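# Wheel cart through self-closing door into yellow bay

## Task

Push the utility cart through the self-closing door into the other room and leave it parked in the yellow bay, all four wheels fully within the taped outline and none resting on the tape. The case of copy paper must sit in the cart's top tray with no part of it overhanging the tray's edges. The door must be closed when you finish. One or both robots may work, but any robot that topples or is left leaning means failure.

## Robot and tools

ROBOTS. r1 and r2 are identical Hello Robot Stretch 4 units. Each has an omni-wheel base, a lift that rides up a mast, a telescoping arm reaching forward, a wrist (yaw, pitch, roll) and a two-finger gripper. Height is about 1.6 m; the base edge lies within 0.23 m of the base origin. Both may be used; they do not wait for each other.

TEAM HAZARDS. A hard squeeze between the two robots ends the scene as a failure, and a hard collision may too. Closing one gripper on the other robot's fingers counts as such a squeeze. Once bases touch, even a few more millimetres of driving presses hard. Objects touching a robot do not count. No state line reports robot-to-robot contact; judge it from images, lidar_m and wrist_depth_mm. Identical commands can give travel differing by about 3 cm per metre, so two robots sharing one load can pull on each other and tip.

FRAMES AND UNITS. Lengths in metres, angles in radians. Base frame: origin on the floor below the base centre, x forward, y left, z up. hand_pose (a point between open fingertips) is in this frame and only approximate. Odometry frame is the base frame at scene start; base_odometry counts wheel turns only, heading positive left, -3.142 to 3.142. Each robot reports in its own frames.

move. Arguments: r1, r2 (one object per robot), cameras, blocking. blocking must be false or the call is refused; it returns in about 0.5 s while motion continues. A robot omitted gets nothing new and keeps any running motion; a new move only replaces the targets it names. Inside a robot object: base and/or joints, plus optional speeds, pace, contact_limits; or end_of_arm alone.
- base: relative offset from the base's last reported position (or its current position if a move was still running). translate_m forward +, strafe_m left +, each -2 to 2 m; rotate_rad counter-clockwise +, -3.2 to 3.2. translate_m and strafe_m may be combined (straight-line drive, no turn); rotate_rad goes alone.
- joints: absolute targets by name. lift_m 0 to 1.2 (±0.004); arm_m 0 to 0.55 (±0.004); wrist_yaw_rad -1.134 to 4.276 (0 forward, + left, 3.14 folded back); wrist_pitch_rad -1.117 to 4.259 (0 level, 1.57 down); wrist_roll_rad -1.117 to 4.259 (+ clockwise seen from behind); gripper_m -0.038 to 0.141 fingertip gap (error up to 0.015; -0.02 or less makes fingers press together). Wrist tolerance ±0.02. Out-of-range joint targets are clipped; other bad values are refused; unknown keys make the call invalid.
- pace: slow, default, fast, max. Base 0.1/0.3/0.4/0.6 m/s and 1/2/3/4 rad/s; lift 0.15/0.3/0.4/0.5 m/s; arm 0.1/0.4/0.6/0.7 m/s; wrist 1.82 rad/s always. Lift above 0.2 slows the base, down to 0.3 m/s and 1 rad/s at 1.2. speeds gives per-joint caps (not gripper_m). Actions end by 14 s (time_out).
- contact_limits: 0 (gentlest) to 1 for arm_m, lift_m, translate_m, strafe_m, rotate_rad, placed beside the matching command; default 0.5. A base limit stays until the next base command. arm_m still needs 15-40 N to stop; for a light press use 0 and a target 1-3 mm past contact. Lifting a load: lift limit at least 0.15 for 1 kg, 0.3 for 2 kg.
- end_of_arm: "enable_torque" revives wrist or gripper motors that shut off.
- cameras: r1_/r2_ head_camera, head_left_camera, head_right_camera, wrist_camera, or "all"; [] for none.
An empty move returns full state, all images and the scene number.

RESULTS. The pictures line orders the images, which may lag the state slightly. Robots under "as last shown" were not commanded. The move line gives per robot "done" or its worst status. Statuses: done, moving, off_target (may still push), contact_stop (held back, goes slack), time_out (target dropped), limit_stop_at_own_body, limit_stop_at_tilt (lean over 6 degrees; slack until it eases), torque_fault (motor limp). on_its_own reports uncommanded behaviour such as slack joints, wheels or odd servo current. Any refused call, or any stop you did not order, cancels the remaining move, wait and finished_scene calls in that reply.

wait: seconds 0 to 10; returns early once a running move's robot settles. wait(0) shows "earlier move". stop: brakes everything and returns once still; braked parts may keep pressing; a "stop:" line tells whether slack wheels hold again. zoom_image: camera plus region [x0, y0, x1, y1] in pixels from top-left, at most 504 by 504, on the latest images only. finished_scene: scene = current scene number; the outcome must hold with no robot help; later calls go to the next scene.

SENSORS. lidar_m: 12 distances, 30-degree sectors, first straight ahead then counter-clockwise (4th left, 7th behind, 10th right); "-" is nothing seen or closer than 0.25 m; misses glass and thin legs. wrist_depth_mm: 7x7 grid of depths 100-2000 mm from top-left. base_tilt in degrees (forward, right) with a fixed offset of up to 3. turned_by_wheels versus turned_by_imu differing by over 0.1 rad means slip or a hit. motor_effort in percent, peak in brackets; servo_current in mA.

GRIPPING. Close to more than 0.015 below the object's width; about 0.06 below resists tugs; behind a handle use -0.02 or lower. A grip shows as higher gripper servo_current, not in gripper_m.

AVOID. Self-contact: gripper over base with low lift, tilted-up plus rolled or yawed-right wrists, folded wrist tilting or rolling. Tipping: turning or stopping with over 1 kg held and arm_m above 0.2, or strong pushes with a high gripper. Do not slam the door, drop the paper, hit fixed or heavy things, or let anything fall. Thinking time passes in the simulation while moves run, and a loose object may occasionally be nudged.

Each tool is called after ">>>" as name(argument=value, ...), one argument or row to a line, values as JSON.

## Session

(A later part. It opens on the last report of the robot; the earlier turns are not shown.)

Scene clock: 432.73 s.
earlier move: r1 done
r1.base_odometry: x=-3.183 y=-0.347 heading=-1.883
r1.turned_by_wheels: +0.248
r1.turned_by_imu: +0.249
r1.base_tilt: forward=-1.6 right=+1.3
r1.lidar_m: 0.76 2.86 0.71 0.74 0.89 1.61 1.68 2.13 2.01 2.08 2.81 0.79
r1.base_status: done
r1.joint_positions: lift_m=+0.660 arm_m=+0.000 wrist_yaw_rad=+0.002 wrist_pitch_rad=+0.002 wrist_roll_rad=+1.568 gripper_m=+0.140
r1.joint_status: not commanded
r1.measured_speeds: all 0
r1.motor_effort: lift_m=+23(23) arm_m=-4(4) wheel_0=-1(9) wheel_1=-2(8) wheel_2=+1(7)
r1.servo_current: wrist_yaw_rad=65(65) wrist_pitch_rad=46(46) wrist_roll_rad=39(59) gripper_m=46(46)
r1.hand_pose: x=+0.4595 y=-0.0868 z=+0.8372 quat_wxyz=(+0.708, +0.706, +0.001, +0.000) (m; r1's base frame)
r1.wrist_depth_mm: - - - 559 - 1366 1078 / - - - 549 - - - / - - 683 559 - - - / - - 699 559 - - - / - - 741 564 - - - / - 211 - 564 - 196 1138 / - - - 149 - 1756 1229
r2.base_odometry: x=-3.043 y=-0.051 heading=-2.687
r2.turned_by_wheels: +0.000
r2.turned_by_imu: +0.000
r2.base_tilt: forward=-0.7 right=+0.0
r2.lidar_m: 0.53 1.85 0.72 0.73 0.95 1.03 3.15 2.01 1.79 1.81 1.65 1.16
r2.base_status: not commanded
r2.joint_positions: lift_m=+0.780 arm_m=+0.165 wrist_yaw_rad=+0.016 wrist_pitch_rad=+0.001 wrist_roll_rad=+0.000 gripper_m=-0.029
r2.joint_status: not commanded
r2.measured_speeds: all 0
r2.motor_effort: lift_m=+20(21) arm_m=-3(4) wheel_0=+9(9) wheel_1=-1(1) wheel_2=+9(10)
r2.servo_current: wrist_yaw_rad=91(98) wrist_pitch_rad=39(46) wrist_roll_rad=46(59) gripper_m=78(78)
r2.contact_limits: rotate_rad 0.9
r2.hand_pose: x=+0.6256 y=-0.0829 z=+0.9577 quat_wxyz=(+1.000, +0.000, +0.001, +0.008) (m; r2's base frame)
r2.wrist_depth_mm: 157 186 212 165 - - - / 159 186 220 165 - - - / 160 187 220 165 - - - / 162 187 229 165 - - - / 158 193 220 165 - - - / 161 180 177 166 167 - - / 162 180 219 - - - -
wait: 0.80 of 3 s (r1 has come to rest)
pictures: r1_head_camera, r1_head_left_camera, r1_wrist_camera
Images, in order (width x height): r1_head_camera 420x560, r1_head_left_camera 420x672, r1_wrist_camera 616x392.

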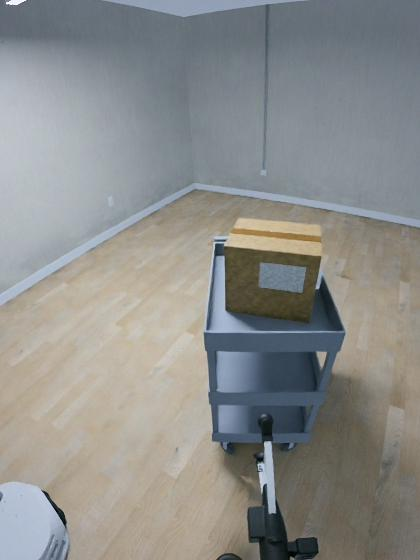

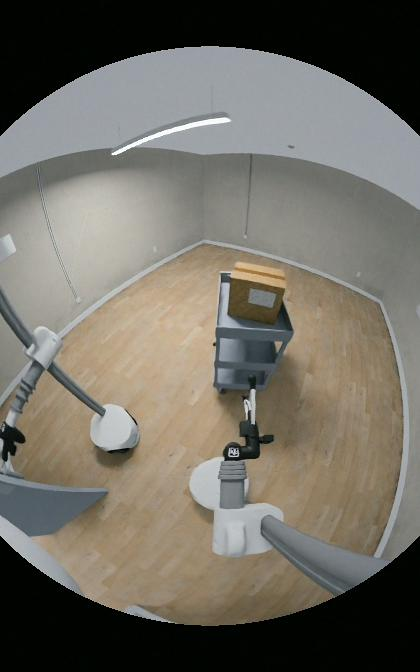

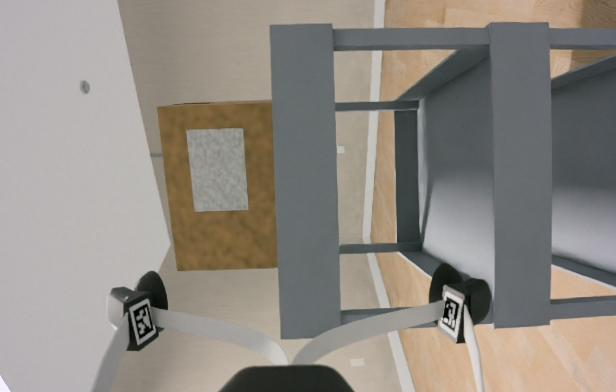

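>>> move(
  r1={"base": {"rotate_rad": -0.28}, "joints": {"wrist_yaw_rad": 0.28, "lift_m": 0.663}},
  blocking=false,
)

>>> wait(
  seconds=2,
)

>>> move(
  r1={"base": {"translate_m": 0.247, "strafe_m": 0.089}},
  blocking=false,
)

>>> wait(
  seconds=3,
  cameras=["r1_head_camera", "r1_wrist_camera"],
)

Scene clock: 465.53 s.
move: r1 moving
r1.base_odometry: x=-3.183 y=-0.346 heading=-2.103
r1.turned_by_wheels: -0.220
r1.turned_by_imu: -0.221
r1.base_tilt: forward=-1.6 right=+1.3
r1.lidar_m: 0.76 0.78 0.75 0.72 0.89 1.60 1.60 1.89 2.02 2.03 2.35 4.15
r1.base_status: rotate_rad moving
r1.joint_positions: lift_m=+0.663 arm_m=+0.000 wrist_yaw_rad=+0.277 wrist_pitch_rad=+0.002 wrist_roll_rad=+1.568 gripper_m=+0.140
r1.joint_status: lift_m moving; wrist_yaw_rad moving
r1.measured_speeds: translate_m=+0.000 strafe_m=+0.001 rotate_rad=-0.524 lift_m=+0.000 arm_m=+0.000 wrist_yaw_rad=+0.019 wrist_pitch_rad=+0.000 wrist_roll_rad=+0.000
r1.motor_effort: lift_m=+24(26) arm_m=-3(4) wheel_0=+3(9) wheel_1=+3(9) wheel_2=+1(7)
r1.servo_current: wrist_yaw_rad=46(130) wrist_pitch_rad=46(46) wrist_roll_rad=46(59) gripper_m=33(46)
r1.hand_pose: x=+0.4722 y=-0.0052 z=+0.8402 quat_wxyz=(+0.701, +0.699, +0.098, +0.097) (m; r1's base frame)
r1.wrist_depth_mm: - - - 535 - 554 554 / - - - 539 - - - / - - 676 549 - - - / - - 715 559 - - - / - - 741 564 - - - / - 210 - 580 211 195 1160 / - - - 149 - 1756 1205
r2: as last shown
r2.base_tilt: forward=-0.6 right=+0.0
r2.lidar_m: 0.54 1.88 0.72 0.72 0.93 1.04 3.13 1.98 1.78 1.82 1.67 1.17
r2.motor_effort: lift_m=+20(20) arm_m=-4(4) wheel_0=+9(9) wheel_1=-1(1) wheel_2=+9(10)
r2.servo_current: wrist_yaw_rad=91(98) wrist_pitch_rad=39(46) wrist_roll_rad=46(65) gripper_m=72(78)
r2.contact_limits: rotate_rad 0.9
r2.wrist_depth_mm: 157 186 212 166 - - - / 159 187 220 166 - - - / 160 187 220 165 - - - / 162 187 229 165 - - - / 158 193 220 166 - - - / 162 180 178 165 167 - - / 162 180 219 - - - -
pictures: none

Scene clock: 466.07 s.
earlier move: r1 done
r1.base_odometry: x=-3.183 y=-0.347 heading=-2.163
r1.turned_by_wheels: -0.060
r1.turned_by_imu: -0.060
r1.base_tilt: forward=-1.5 right=+1.3
r1.lidar_m: 0.76 0.80 0.82 0.72 0.87 1.39 1.62 1.84 2.03 2.03 2.26 3.71
r1.base_status: done
r1.joint_positions: lift_m=+0.663 arm_m=+0.000 wrist_yaw_rad=+0.277 wrist_pitch_rad=+0.002 wrist_roll_rad=+1.568 gripper_m=+0.140
r1.joint_status: all done
r1.measured_speeds: all 0
r1.motor_effort: lift_m=+24(26) arm_m=-3(4) wheel_0=+1(9) wheel_1=+1(9) wheel_2=+3(7)
r1.servo_current: wrist_yaw_rad=46(130) wrist_pitch_rad=39(46) wrist_roll_rad=52(59) gripper_m=46(46)
r1.hand_pose: x=+0.4722 y=-0.0051 z=+0.8402 quat_wxyz=(+0.701, +0.699, +0.098, +0.097) (m; r1's base frame)
r1.wrist_depth_mm: - - - - - 1618 1182 / - - - - - 1537 1118 / - - - 569 - - - / - - 707 574 - - - / - - 715 569 - - - / - 210 741 580 1138 194 - / - - - 143 - 1537 1098
r2.base_odometry: x=-3.043 y=-0.051 heading=-2.687
r2.turned_by_wheels: +0.000
r2.turned_by_imu: +0.000
r2.base_tilt: forward=-0.7 right=+0.1
r2.lidar_m: 0.55 1.85 0.70 0.72 0.93 1.04 3.17 1.99 1.80 1.83 1.66 1.16
r2.base_status: not commanded
r2.joint_positions: lift_m=+0.780 arm_m=+0.165 wrist_yaw_rad=+0.016 wrist_pitch_rad=+0.001 wrist_roll_rad=+0.000 gripper_m=-0.029
r2.joint_status: not commanded
r2.measured_speeds: all 0
r2.motor_effort: lift_m=+20(21) arm_m=-4(4) wheel_0=+9(9) wheel_1=-1(1) wheel_2=+10(10)
r2.servo_current: wrist_yaw_rad=85(98) wrist_pitch_rad=46(46) wrist_roll_rad=46(65) gripper_m=72(85)
r2.contact_limits: rotate_rad 0.9
r2.hand_pose: x=+0.6256 y=-0.0829 z=+0.9577 quat_wxyz=(+1.000, +0.000, +0.001, +0.008) (m; r2's base frame)
r2.wrist_depth_mm: 157 186 211 166 - - - / 159 187 220 166 - - - / 160 186 219 166 - - - / 162 187 227 165 - - - / 158 192 220 165 - - - / 161 181 177 166 167 - - / 162 180 219 - - - -
wait: 0.53 of 2 s (r1 has come to rest)
pictures: none

Scene clock: 466.57 s.
move: r1 moving
r1.base_odometry: x=-3.191 y=-0.379 heading=-2.162
r1.turned_by_wheels: +0.000
r1.turned_by_imu: +0.000
r1.base_tilt: forward=-1.6 right=+1.2
r1.lidar_m: 0.76 0.73 0.84 0.70 0.87 1.35 1.65 1.88 2.04 2.02 2.30 3.77
r1.base_status: translate_m moving; strafe_m moving
r1.joint_positions: lift_m=+0.663 arm_m=+0.000 wrist_yaw_rad=+0.277 wrist_pitch_rad=+0.002 wrist_roll_rad=+1.568 gripper_m=+0.140
r1.joint_status: not commanded
r1.measured_speeds: translate_m=+0.122 strafe_m=+0.044 rotate_rad=-0.002 lift_m=+0.000 arm_m=+0.000 wrist_yaw_rad=+0.000 wrist_pitch_rad=+0.000 wrist_roll_rad=+0.000
r1.motor_effort: lift_m=+24(24) arm_m=-3(4) wheel_0=+3(6) wheel_1=+8(9) wheel_2=-7(9)
r1.servo_current: wrist_yaw_rad=52(59) wrist_pitch_rad=39(46) wrist_roll_rad=52(65) gripper_m=39(46)
r1.hand_pose: x=+0.4722 y=-0.0051 z=+0.8402 quat_wxyz=(+0.701, +0.699, +0.098, +0.097) (m; r1's base frame)
r1.wrist_depth_mm: - - - - - 1708 1160 / - - - 544 - 788 1078 / - - 809 539 - - - / - - 683 544 - - - / - - 699 544 - - - / - 210 715 544 212 195 - / - - - 142 - 554 -
r2: as last shown
r2.base_tilt: forward=-0.6 right=+0.1
r2.lidar_m: 0.54 1.86 0.71 0.72 0.93 1.02 3.15 1.97 1.78 1.81 1.65 1.20
r2.motor_effort: lift_m=+20(20) arm_m=-3(4) wheel_0=+9(9) wheel_1=-1(1) wheel_2=+10(10)
r2.servo_current: wrist_yaw_rad=98(98) wrist_pitch_rad=46(46) wrist_roll_rad=59(59) gripper_m=72(78)
r2.contact_limits: rotate_rad 0.9
r2.wrist_depth_mm: 157 186 211 166 - - - / 158 187 220 165 - - - / 160 186 220 165 - - - / 162 188 229 165 - - - / 158 193 220 165 - - - / 161 181 177 166 167 - - / 162 180 219 - - - -
pictures: none

Scene clock: 468.33 s.
earlier move: r1 done
r1.base_odometry: x=-3.247 y=-0.601 heading=-2.162
r1.turned_by_wheels: +0.000
r1.turned_by_imu: +0.001
r1.base_tilt: forward=-1.6 right=+1.3
r1.lidar_m: 0.51 0.52 2.58 0.65 0.67 0.98 1.86 2.11 2.16 2.16 2.45 0.59
r1.base_status: done
r1.joint_positions: lift_m=+0.663 arm_m=+0.000 wrist_yaw_rad=+0.277 wrist_pitch_rad=+0.002 wrist_roll_rad=+1.568 gripper_m=+0.140
r1.joint_status: not commanded
r1.measured_speeds: all 0
r1.motor_effort: lift_m=+24(24) arm_m=-3(4) wheel_0=+4(7) wheel_1=+1(10) wheel_2=+1(10)
r1.servo_current: wrist_yaw_rad=52(65) wrist_pitch_rad=39(52) wrist_roll_rad=59(72) gripper_m=39(52)
r1.hand_pose: x=+0.4722 y=-0.0051 z=+0.8402 quat_wxyz=(+0.701, +0.699, +0.098, +0.097) (m; r1's base frame)
r1.wrist_depth_mm: - - - 301 - 1756 - / - 424 427 301 - - - / - 430 439 303 - - - / - 449 449 307 - 917 - / - 466 477 309 - 866 - / - 210 488 309 211 195 - / - - - 143 - 1808 -
r2.base_odometry: x=-3.043 y=-0.051 heading=-2.687
r2.turned_by_wheels: +0.000
r2.turned_by_imu: +0.000
r2.base_tilt: forward=-0.7 right=+0.1
r2.lidar_m: 0.54 1.83 2.93 0.65 0.77 1.06 3.14 2.00 1.80 1.83 1.63 1.19
r2.base_status: not commanded
r2.joint_positions: lift_m=+0.780 arm_m=+0.165 wrist_yaw_rad=+0.016 wrist_pitch_rad=+0.001 wrist_roll_rad=+0.000 gripper_m=-0.029
r2.joint_status: not commanded
r2.measured_speeds: all 0
r2.motor_effort: lift_m=+20(21) arm_m=-3(4) wheel_0=+9(10) wheel_1=-1(1) wheel_2=+10(10)
r2.servo_current: wrist_yaw_rad=85(98) wrist_pitch_rad=39(46) wrist_roll_rad=52(59) gripper_m=78(78)
r2.contact_limits: rotate_rad 0.9
r2.hand_pose: x=+0.6256 y=-0.0829 z=+0.9577 quat_wxyz=(+1.000, +0.000, +0.001, +0.008) (m; r2's base frame)
r2.wrist_depth_mm: 157 186 212 166 - - - / 159 186 220 166 - - - / 160 187 220 166 - - - / 162 187 228 165 - - - / 158 193 220 166 - - - / 161 181 178 166 167 - - / 162 180 219 - - - -
wait: 1.77 of 3 s (r1 has come to rest)
pictures: r1_head_camera, r1_wrist_camera
Images, in order (width x height): r1_head_camera 420x560, r1_wrist_camera 616x392.

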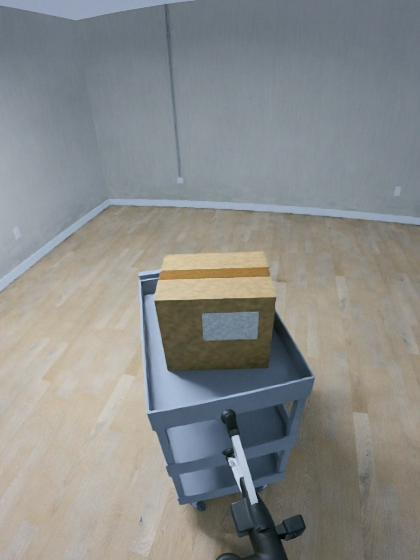

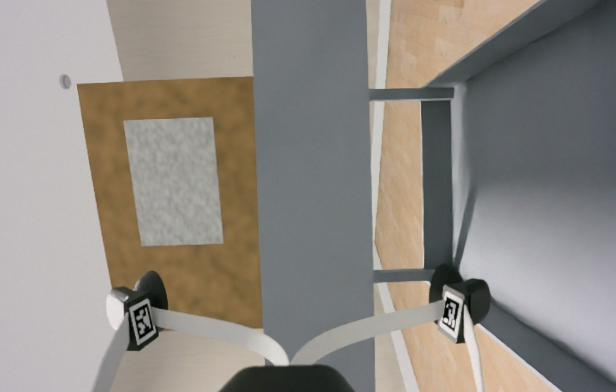

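>>> move(
  r1={"base": {"translate_m": 0.11, "strafe_m": 0.031}, "pace": "slow", "contact_limits": {"translate_m": 0.2}},
  blocking=false,
)

>>> wait(
  seconds=3,
  cameras=["r1_wrist_camera"],
)

Scene clock: 477.10 s.
move: r1 moving
r1.base_odometry: x=-3.251 y=-0.614 heading=-2.162
r1.turned_by_wheels: +0.000
r1.turned_by_imu: +0.000
r1.base_tilt: forward=-1.6 right=+1.3
r1.lidar_m: 0.51 0.50 2.59 0.63 0.66 0.97 1.86 2.14 2.14 2.16 2.45 0.60
r1.base_status: translate_m moving; strafe_m moving
r1.joint_positions: lift_m=+0.663 arm_m=+0.000 wrist_yaw_rad=+0.277 wrist_pitch_rad=+0.002 wrist_roll_rad=+1.568 gripper_m=+0.140
r1.joint_status: not commanded
r1.measured_speeds: translate_m=+0.050 strafe_m=+0.014 rotate_rad=+0.000 lift_m=+0.000 arm_m=+0.000 wrist_yaw_rad=+0.000 wrist_pitch_rad=+0.000 wrist_roll_rad=+0.000
r1.motor_effort: lift_m=+24(24) arm_m=-3(4) wheel_0=+4(7) wheel_1=+6(7) wheel_2=-5(7)
r1.servo_current: wrist_yaw_rad=46(65) wrist_pitch_rad=46(46) wrist_roll_rad=65(65) gripper_m=46(46)
r1.contact_limits: translate_m 0.2
r1.hand_pose: x=+0.4722 y=-0.0051 z=+0.8402 quat_wxyz=(+0.701, +0.699, +0.098, +0.097) (m; r1's base frame)
r1.wrist_depth_mm: - - - 286 - 1808 - / - 413 415 291 - - - / - 424 424 293 891 917 - / - 436 436 294 - 904 - / - 452 459 297 298 878 - / - 208 469 298 211 195 - / - - - 142 - 1756 -
r2: as last shown
r2.base_tilt: forward=-0.7 right=+0.0
r2.lidar_m: 0.54 1.85 2.94 0.66 0.74 1.02 3.17 1.95 1.80 1.82 1.67 1.22
r2.motor_effort: lift_m=+21(21) arm_m=-3(4) wheel_0=+9(9) wheel_1=-1(1) wheel_2=+9(10)
r2.servo_current: wrist_yaw_rad=78(91) wrist_pitch_rad=46(46) wrist_roll_rad=46(52) gripper_m=78(78)
r2.contact_limits: rotate_rad 0.9
r2.wrist_depth_mm: 157 187 211 166 - - - / 159 186 220 166 - - - / 160 188 220 165 - - - / 162 187 228 166 - - - / 158 193 220 166 - - - / 161 180 177 166 167 - - / 162 180 219 - - - -
pictures: none

Scene clock: 479.00 s.
earlier move: r1 done
r1.base_odometry: x=-3.282 y=-0.710 heading=-2.162
r1.turned_by_wheels: +0.000
r1.turned_by_imu: +0.000
r1.base_tilt: forward=-1.6 right=+1.2
r1.lidar_m: 0.40 0.41 2.52 0.68 0.65 1.05 1.95 2.19 2.23 2.20 2.50 0.48
r1.base_status: done
r1.joint_positions: lift_m=+0.663 arm_m=+0.000 wrist_yaw_rad=+0.277 wrist_pitch_rad=+0.002 wrist_roll_rad=+1.568 gripper_m=+0.140
r1.joint_status: not commanded
r1.measured_speeds: all 0
r1.motor_effort: lift_m=+24(24) arm_m=-3(4) wheel_0=+4(7) wheel_1=+3(8) wheel_2=-3(7)
r1.servo_current: wrist_yaw_rad=59(65) wrist_pitch_rad=39(46) wrist_roll_rad=59(65) gripper_m=46(52)
r1.contact_limits: translate_m 0.2
r1.hand_pose: x=+0.4722 y=-0.0051 z=+0.8402 quat_wxyz=(+0.701, +0.699, +0.098, +0.097) (m; r1's base frame)
r1.wrist_depth_mm: - - 306 189 190 1808 - / 314 314 312 190 191 - - / 324 327 322 192 192 788 - / 338 336 336 193 195 798 - / 355 353 351 195 196 759 - / - 210 366 196 197 195 - / - 382 382 151 198 1708 -
r2.base_odometry: x=-3.043 y=-0.051 heading=-2.687
r2.turned_by_wheels: +0.000
r2.turned_by_imu: +0.000
r2.base_tilt: forward=-0.7 right=+0.0
r2.lidar_m: 0.52 1.85 2.93 0.65 0.68 1.03 3.14 2.00 1.80 1.81 1.67 1.16
r2.base_status: not commanded
r2.joint_positions: lift_m=+0.780 arm_m=+0.165 wrist_yaw_rad=+0.016 wrist_pitch_rad=+0.001 wrist_roll_rad=+0.000 gripper_m=-0.029
r2.joint_status: not commanded
r2.measured_speeds: all 0
r2.motor_effort: lift_m=+20(21) arm_m=-3(4) wheel_0=+9(10) wheel_1=-1(1) wheel_2=+10(10)
r2.servo_current: wrist_yaw_rad=91(98) wrist_pitch_rad=39(46) wrist_roll_rad=39(59) gripper_m=72(85)
r2.contact_limits: rotate_rad 0.9
r2.hand_pose: x=+0.6256 y=-0.0829 z=+0.9577 quat_wxyz=(+1.000, +0.000, +0.001, +0.008) (m; r2's base frame)
r2.wrist_depth_mm: 157 186 212 165 - - - / 159 187 219 166 - - - / 160 187 220 165 - - - / 162 187 229 166 - - - / 158 192 220 165 - - - / 161 181 177 165 167 - - / 162 180 218 - - - -
wait: 1.90 of 3 s (r1 has come to rest)
pictures: r1_wrist_camera
Images, in order (width x height): r1_wrist_camera 616x392.

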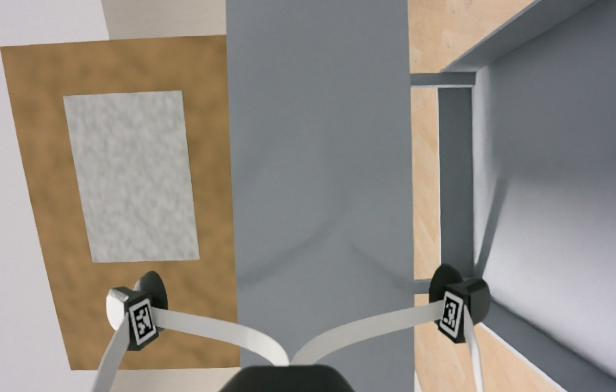

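>>> move(
  r1={"base": {"translate_m": 0.02, "strafe_m": 0.006}, "pace": "slow", "contact_limits": {"translate_m": 0.2}},
  blocking=false,
)

>>> wait(
  seconds=2,
)

>>> move(
  r1={"joints": {"gripper_m": 0.01}},
  blocking=false,
)

>>> wait(
  seconds=3,
  cameras=["r1_wrist_camera", "r1_head_camera"],
)

Scene clock: 485.80 s.
move: r1 moving
r1.base_odometry: x=-3.286 y=-0.722 heading=-2.162
r1.turned_by_wheels: +0.000
r1.turned_by_imu: +0.000
r1.base_tilt: forward=-1.6 right=+1.3
r1.lidar_m: 0.39 0.39 2.52 0.69 0.63 1.06 1.97 2.24 2.21 2.21 2.51 0.47
r1.base_status: translate_m moving; strafe_m moving
r1.joint_positions: lift_m=+0.663 arm_m=+0.000 wrist_yaw_rad=+0.277 wrist_pitch_rad=+0.002 wrist_roll_rad=+1.568 gripper_m=+0.140
r1.joint_status: not commanded
r1.measured_speeds: translate_m=+0.041 strafe_m=+0.013 rotate_rad=-0.001 lift_m=+0.000 arm_m=+0.000 wrist_yaw_rad=+0.000 wrist_pitch_rad=+0.000 wrist_roll_rad=+0.000
r1.motor_effort: lift_m=+24(24) arm_m=-4(4) wheel_0=+2(6) wheel_1=+3(7) wheel_2=-5(6)
r1.servo_current: wrist_yaw_rad=52(59) wrist_pitch_rad=39(46) wrist_roll_rad=46(72) gripper_m=46(46)
r1.contact_limits: translate_m 0.2
r1.hand_pose: x=+0.4722 y=-0.0051 z=+0.8402 quat_wxyz=(+0.701, +0.699, +0.098, +0.097) (m; r1's base frame)
r1.wrist_depth_mm: - - 297 179 179 1661 - / 301 304 301 179 181 - - / 312 315 312 182 182 - - / 327 325 324 182 183 - - / 342 340 338 183 185 759 - / 362 210 185 185 186 195 - / - 368 370 150 187 1756 -
r2: as last shown
r2.lidar_m: 0.54 1.85 2.92 0.62 0.65 1.02 3.14 1.99 1.79 1.82 1.64 1.18
r2.motor_effort: lift_m=+20(20) arm_m=-3(4) wheel_0=+9(9) wheel_1=+0(1) wheel_2=+10(10)
r2.servo_current: wrist_yaw_rad=85(98) wrist_pitch_rad=39(46) wrist_roll_rad=46(59) gripper_m=72(78)
r2.contact_limits: rotate_rad 0.9
r2.wrist_depth_mm: 158 186 211 166 - - - / 159 187 219 165 - - - / 160 187 220 165 - - - / 162 187 229 166 - - - / 158 193 220 165 - - - / 162 181 178 165 167 - - / 161 180 218 - - - -
pictures: none

Scene clock: 486.47 s.
earlier move: r1 done
r1.base_odometry: x=-3.288 y=-0.729 heading=-2.161
r1.turned_by_wheels: +0.000
r1.turned_by_imu: +0.000
r1.base_tilt: forward=-1.6 right=+1.3
r1.lidar_m: 0.38 0.38 2.53 0.67 0.63 1.07 1.96 2.23 2.23 2.20 2.50 0.45
r1.base_status: done
r1.joint_positions: lift_m=+0.663 arm_m=+0.000 wrist_yaw_rad=+0.277 wrist_pitch_rad=+0.002 wrist_roll_rad=+1.568 gripper_m=+0.140
r1.joint_status: not commanded
r1.measured_speeds: all 0
r1.motor_effort: lift_m=+24(24) arm_m=-3(4) wheel_0=+2(6) wheel_1=+4(7) wheel_2=-2(6)
r1.servo_current: wrist_yaw_rad=46(59) wrist_pitch_rad=33(52) wrist_roll_rad=52(78) gripper_m=39(46)
r1.contact_limits: translate_m 0.2
r1.hand_pose: x=+0.4722 y=-0.0051 z=+0.8402 quat_wxyz=(+0.701, +0.699, +0.098, +0.097) (m; r1's base frame)
r1.wrist_depth_mm: - - 177 178 180 1661 - / 298 300 298 179 179 - - / 306 309 307 178 179 - - / 317 317 319 180 179 - - / 332 330 327 179 179 759 - / 343 206 183 180 180 190 - / - 353 353 138 180 1618 -
r2.base_odometry: x=-3.043 y=-0.051 heading=-2.687
r2.turned_by_wheels: +0.000
r2.turned_by_imu: +0.000
r2.base_tilt: forward=-0.7 right=+0.1
r2.lidar_m: 0.54 1.82 2.93 0.66 0.67 1.03 3.15 1.97 1.80 1.82 1.62 1.18
r2.base_status: not commanded
r2.joint_positions: lift_m=+0.780 arm_m=+0.165 wrist_yaw_rad=+0.016 wrist_pitch_rad=+0.001 wrist_roll_rad=+0.000 gripper_m=-0.029
r2.joint_status: not commanded
r2.measured_speeds: all 0
r2.motor_effort: lift_m=+20(21) arm_m=-4(4) wheel_0=+9(10) wheel_1=-1(1) wheel_2=+9(10)
r2.servo_current: wrist_yaw_rad=78(98) wrist_pitch_rad=46(46) wrist_roll_rad=59(59) gripper_m=72(78)
r2.contact_limits: rotate_rad 0.9
r2.hand_pose: x=+0.6256 y=-0.0829 z=+0.9577 quat_wxyz=(+1.000, +0.000, +0.001, +0.008) (m; r2's base frame)
r2.wrist_depth_mm: 158 186 212 166 - - - / 158 187 220 166 - - - / 160 187 220 165 - - - / 162 187 228 165 - - - / 158 193 220 165 - - - / 161 181 177 166 167 - - / 162 180 219 - - - -
wait: 0.67 of 2 s (r1 has come to rest)
pictures: none

Scene clock: 486.97 s.
move: r1 moving
r1.base_odometry: x=-3.288 y=-0.729 heading=-2.161
r1.turned_by_wheels: +0.000
r1.turned_by_imu: +0.000
r1.base_tilt: forward=-1.6 right=+1.3
r1.lidar_m: 0.38 0.37 2.51 0.68 0.64 1.05 1.99 2.21 2.21 2.21 2.53 0.46
r1.base_status: not commanded
r1.joint_positions: lift_m=+0.663 arm_m=+0.000 wrist_yaw_rad=+0.277 wrist_pitch_rad=+0.002 wrist_roll_rad=+1.568 gripper_m=+0.129
r1.joint_status: gripper_m moving
r1.measured_speeds: translate_m=+0.000 strafe_m=+0.000 rotate_rad=+0.000 lift_m=+0.000 arm_m=+0.000 wrist_yaw_rad=+0.000 wrist_pitch_rad=+0.003 wrist_roll_rad=+0.000
r1.motor_effort: lift_m=+24(24) arm_m=-4(4) wheel_0=+2(3) wheel_1=+4(4) wheel_2=-2(3)
r1.servo_current: wrist_yaw_rad=52(59) wrist_pitch_rad=39(46) wrist_roll_rad=46(59) gripper_m=85(91)
r1.contact_limits: translate_m 0.2
r1.hand_pose: x=+0.4722 y=-0.0051 z=+0.8401 quat_wxyz=(+0.701, +0.699, +0.098, +0.097) (m; r1's base frame)
r1.wrist_depth_mm: - - 177 179 179 1661 - / 297 298 298 178 179 - - / 306 309 307 179 180 - - / 317 319 315 179 180 - - / 329 332 327 179 180 750 - / 343 211 180 179 181 191 - / 355 353 355 147 181 1618 -
r2: as last shown
r2.base_tilt: forward=-0.7 right=+0.0
r2.lidar_m: 0.54 1.84 2.95 0.65 0.67 1.03 3.15 2.00 1.78 1.83 1.66 1.18
r2.motor_effort: lift_m=+20(21) arm_m=-3(4) wheel_0=+9(9) wheel_1=-1(1) wheel_2=+10(10)
r2.servo_current: wrist_yaw_rad=91(91) wrist_pitch_rad=39(46) wrist_roll_rad=46(59) gripper_m=78(78)
r2.contact_limits: rotate_rad 0.9
r2.wrist_depth_mm: 157 186 212 166 - - - / 159 187 219 166 - - - / 160 187 219 166 - - - / 162 187 228 165 - - - / 157 193 220 166 - - - / 161 181 178 166 167 - - / 162 180 218 - - - -
pictures: none

Scene clock: 488.70 s.
earlier move: r1 done
r1.base_odometry: x=-3.288 y=-0.730 heading=-2.161
r1.turned_by_wheels: +0.000
r1.turned_by_imu: +0.000
r1.base_tilt: forward=-1.6 right=+1.3
r1.lidar_m: 0.38 0.38 2.51 0.66 0.65 1.08 1.99 2.22 2.23 2.22 2.51 0.45
r1.base_status: not commanded
r1.joint_positions: lift_m=+0.663 arm_m=+0.000 wrist_yaw_rad=+0.277 wrist_pitch_rad=+0.016 wrist_roll_rad=+1.568 gripper_m=+0.011
r1.joint_status: all done
r1.measured_speeds: all 0
r1.motor_effort: lift_m=+24(24) arm_m=-3(4) wheel_0=+0(3) wheel_1=+2(4) wheel_2=+2(3)
r1.servo_current: wrist_yaw_rad=52(65) wrist_pitch_rad=85(91) wrist_roll_rad=46(59) gripper_m=104(273)
r1.contact_limits: translate_m 0.2
r1.hand_pose: x=+0.4722 y=-0.0051 z=+0.8363 quat_wxyz=(+0.702, +0.699, +0.103, +0.092) (m; r1's base frame)
r1.wrist_depth_mm: - - 167 168 171 1661 - / 285 290 168 170 172 - - / 294 300 169 171 173 - - / 306 309 170 172 174 - - / 319 322 171 173 175 798 - / 332 334 172 174 176 168 - / 345 175 173 174 174 1499 -
r2.base_odometry: x=-3.043 y=-0.051 heading=-2.687
r2.turned_by_wheels: +0.000
r2.turned_by_imu: +0.000
r2.base_tilt: forward=-0.7 right=+0.0
r2.lidar_m: 0.53 1.85 2.94 0.64 0.68 1.05 3.14 1.96 1.80 1.80 1.66 1.18
r2.base_status: not commanded
r2.joint_positions: lift_m=+0.780 arm_m=+0.165 wrist_yaw_rad=+0.016 wrist_pitch_rad=+0.001 wrist_roll_rad=+0.000 gripper_m=-0.029
r2.joint_status: not commanded
r2.measured_speeds: all 0
r2.motor_effort: lift_m=+20(21) arm_m=-4(4) wheel_0=+9(9) wheel_1=-1(1) wheel_2=+10(10)
r2.servo_current: wrist_yaw_rad=85(104) wrist_pitch_rad=39(52) wrist_roll_rad=59(59) gripper_m=78(85)
r2.contact_limits: rotate_rad 0.9
r2.hand_pose: x=+0.6256 y=-0.0829 z=+0.9577 quat_wxyz=(+1.000, +0.000, +0.001, +0.008) (m; r2's base frame)
r2.wrist_depth_mm: 157 186 211 166 - - - / 159 186 220 166 - - - / 160 187 220 165 - - - / 162 187 228 166 - - - / 158 193 220 165 - - - / 161 181 177 165 167 - - / 162 180 220 - - - -
wait: 1.73 of 3 s (r1 has come to rest)
pictures: r1_head_camera, r1_wrist_camera
Images, in order (width x height): r1_head_camera 420x560, r1_wrist_camera 616x392.

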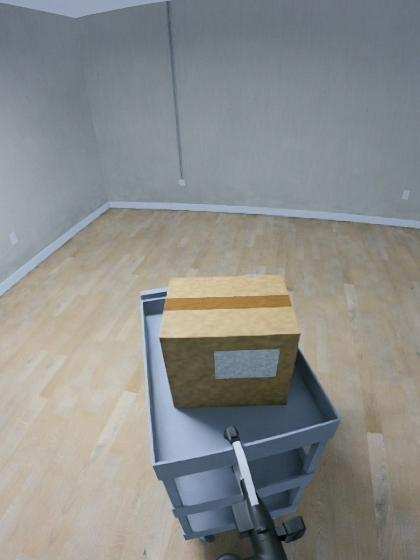

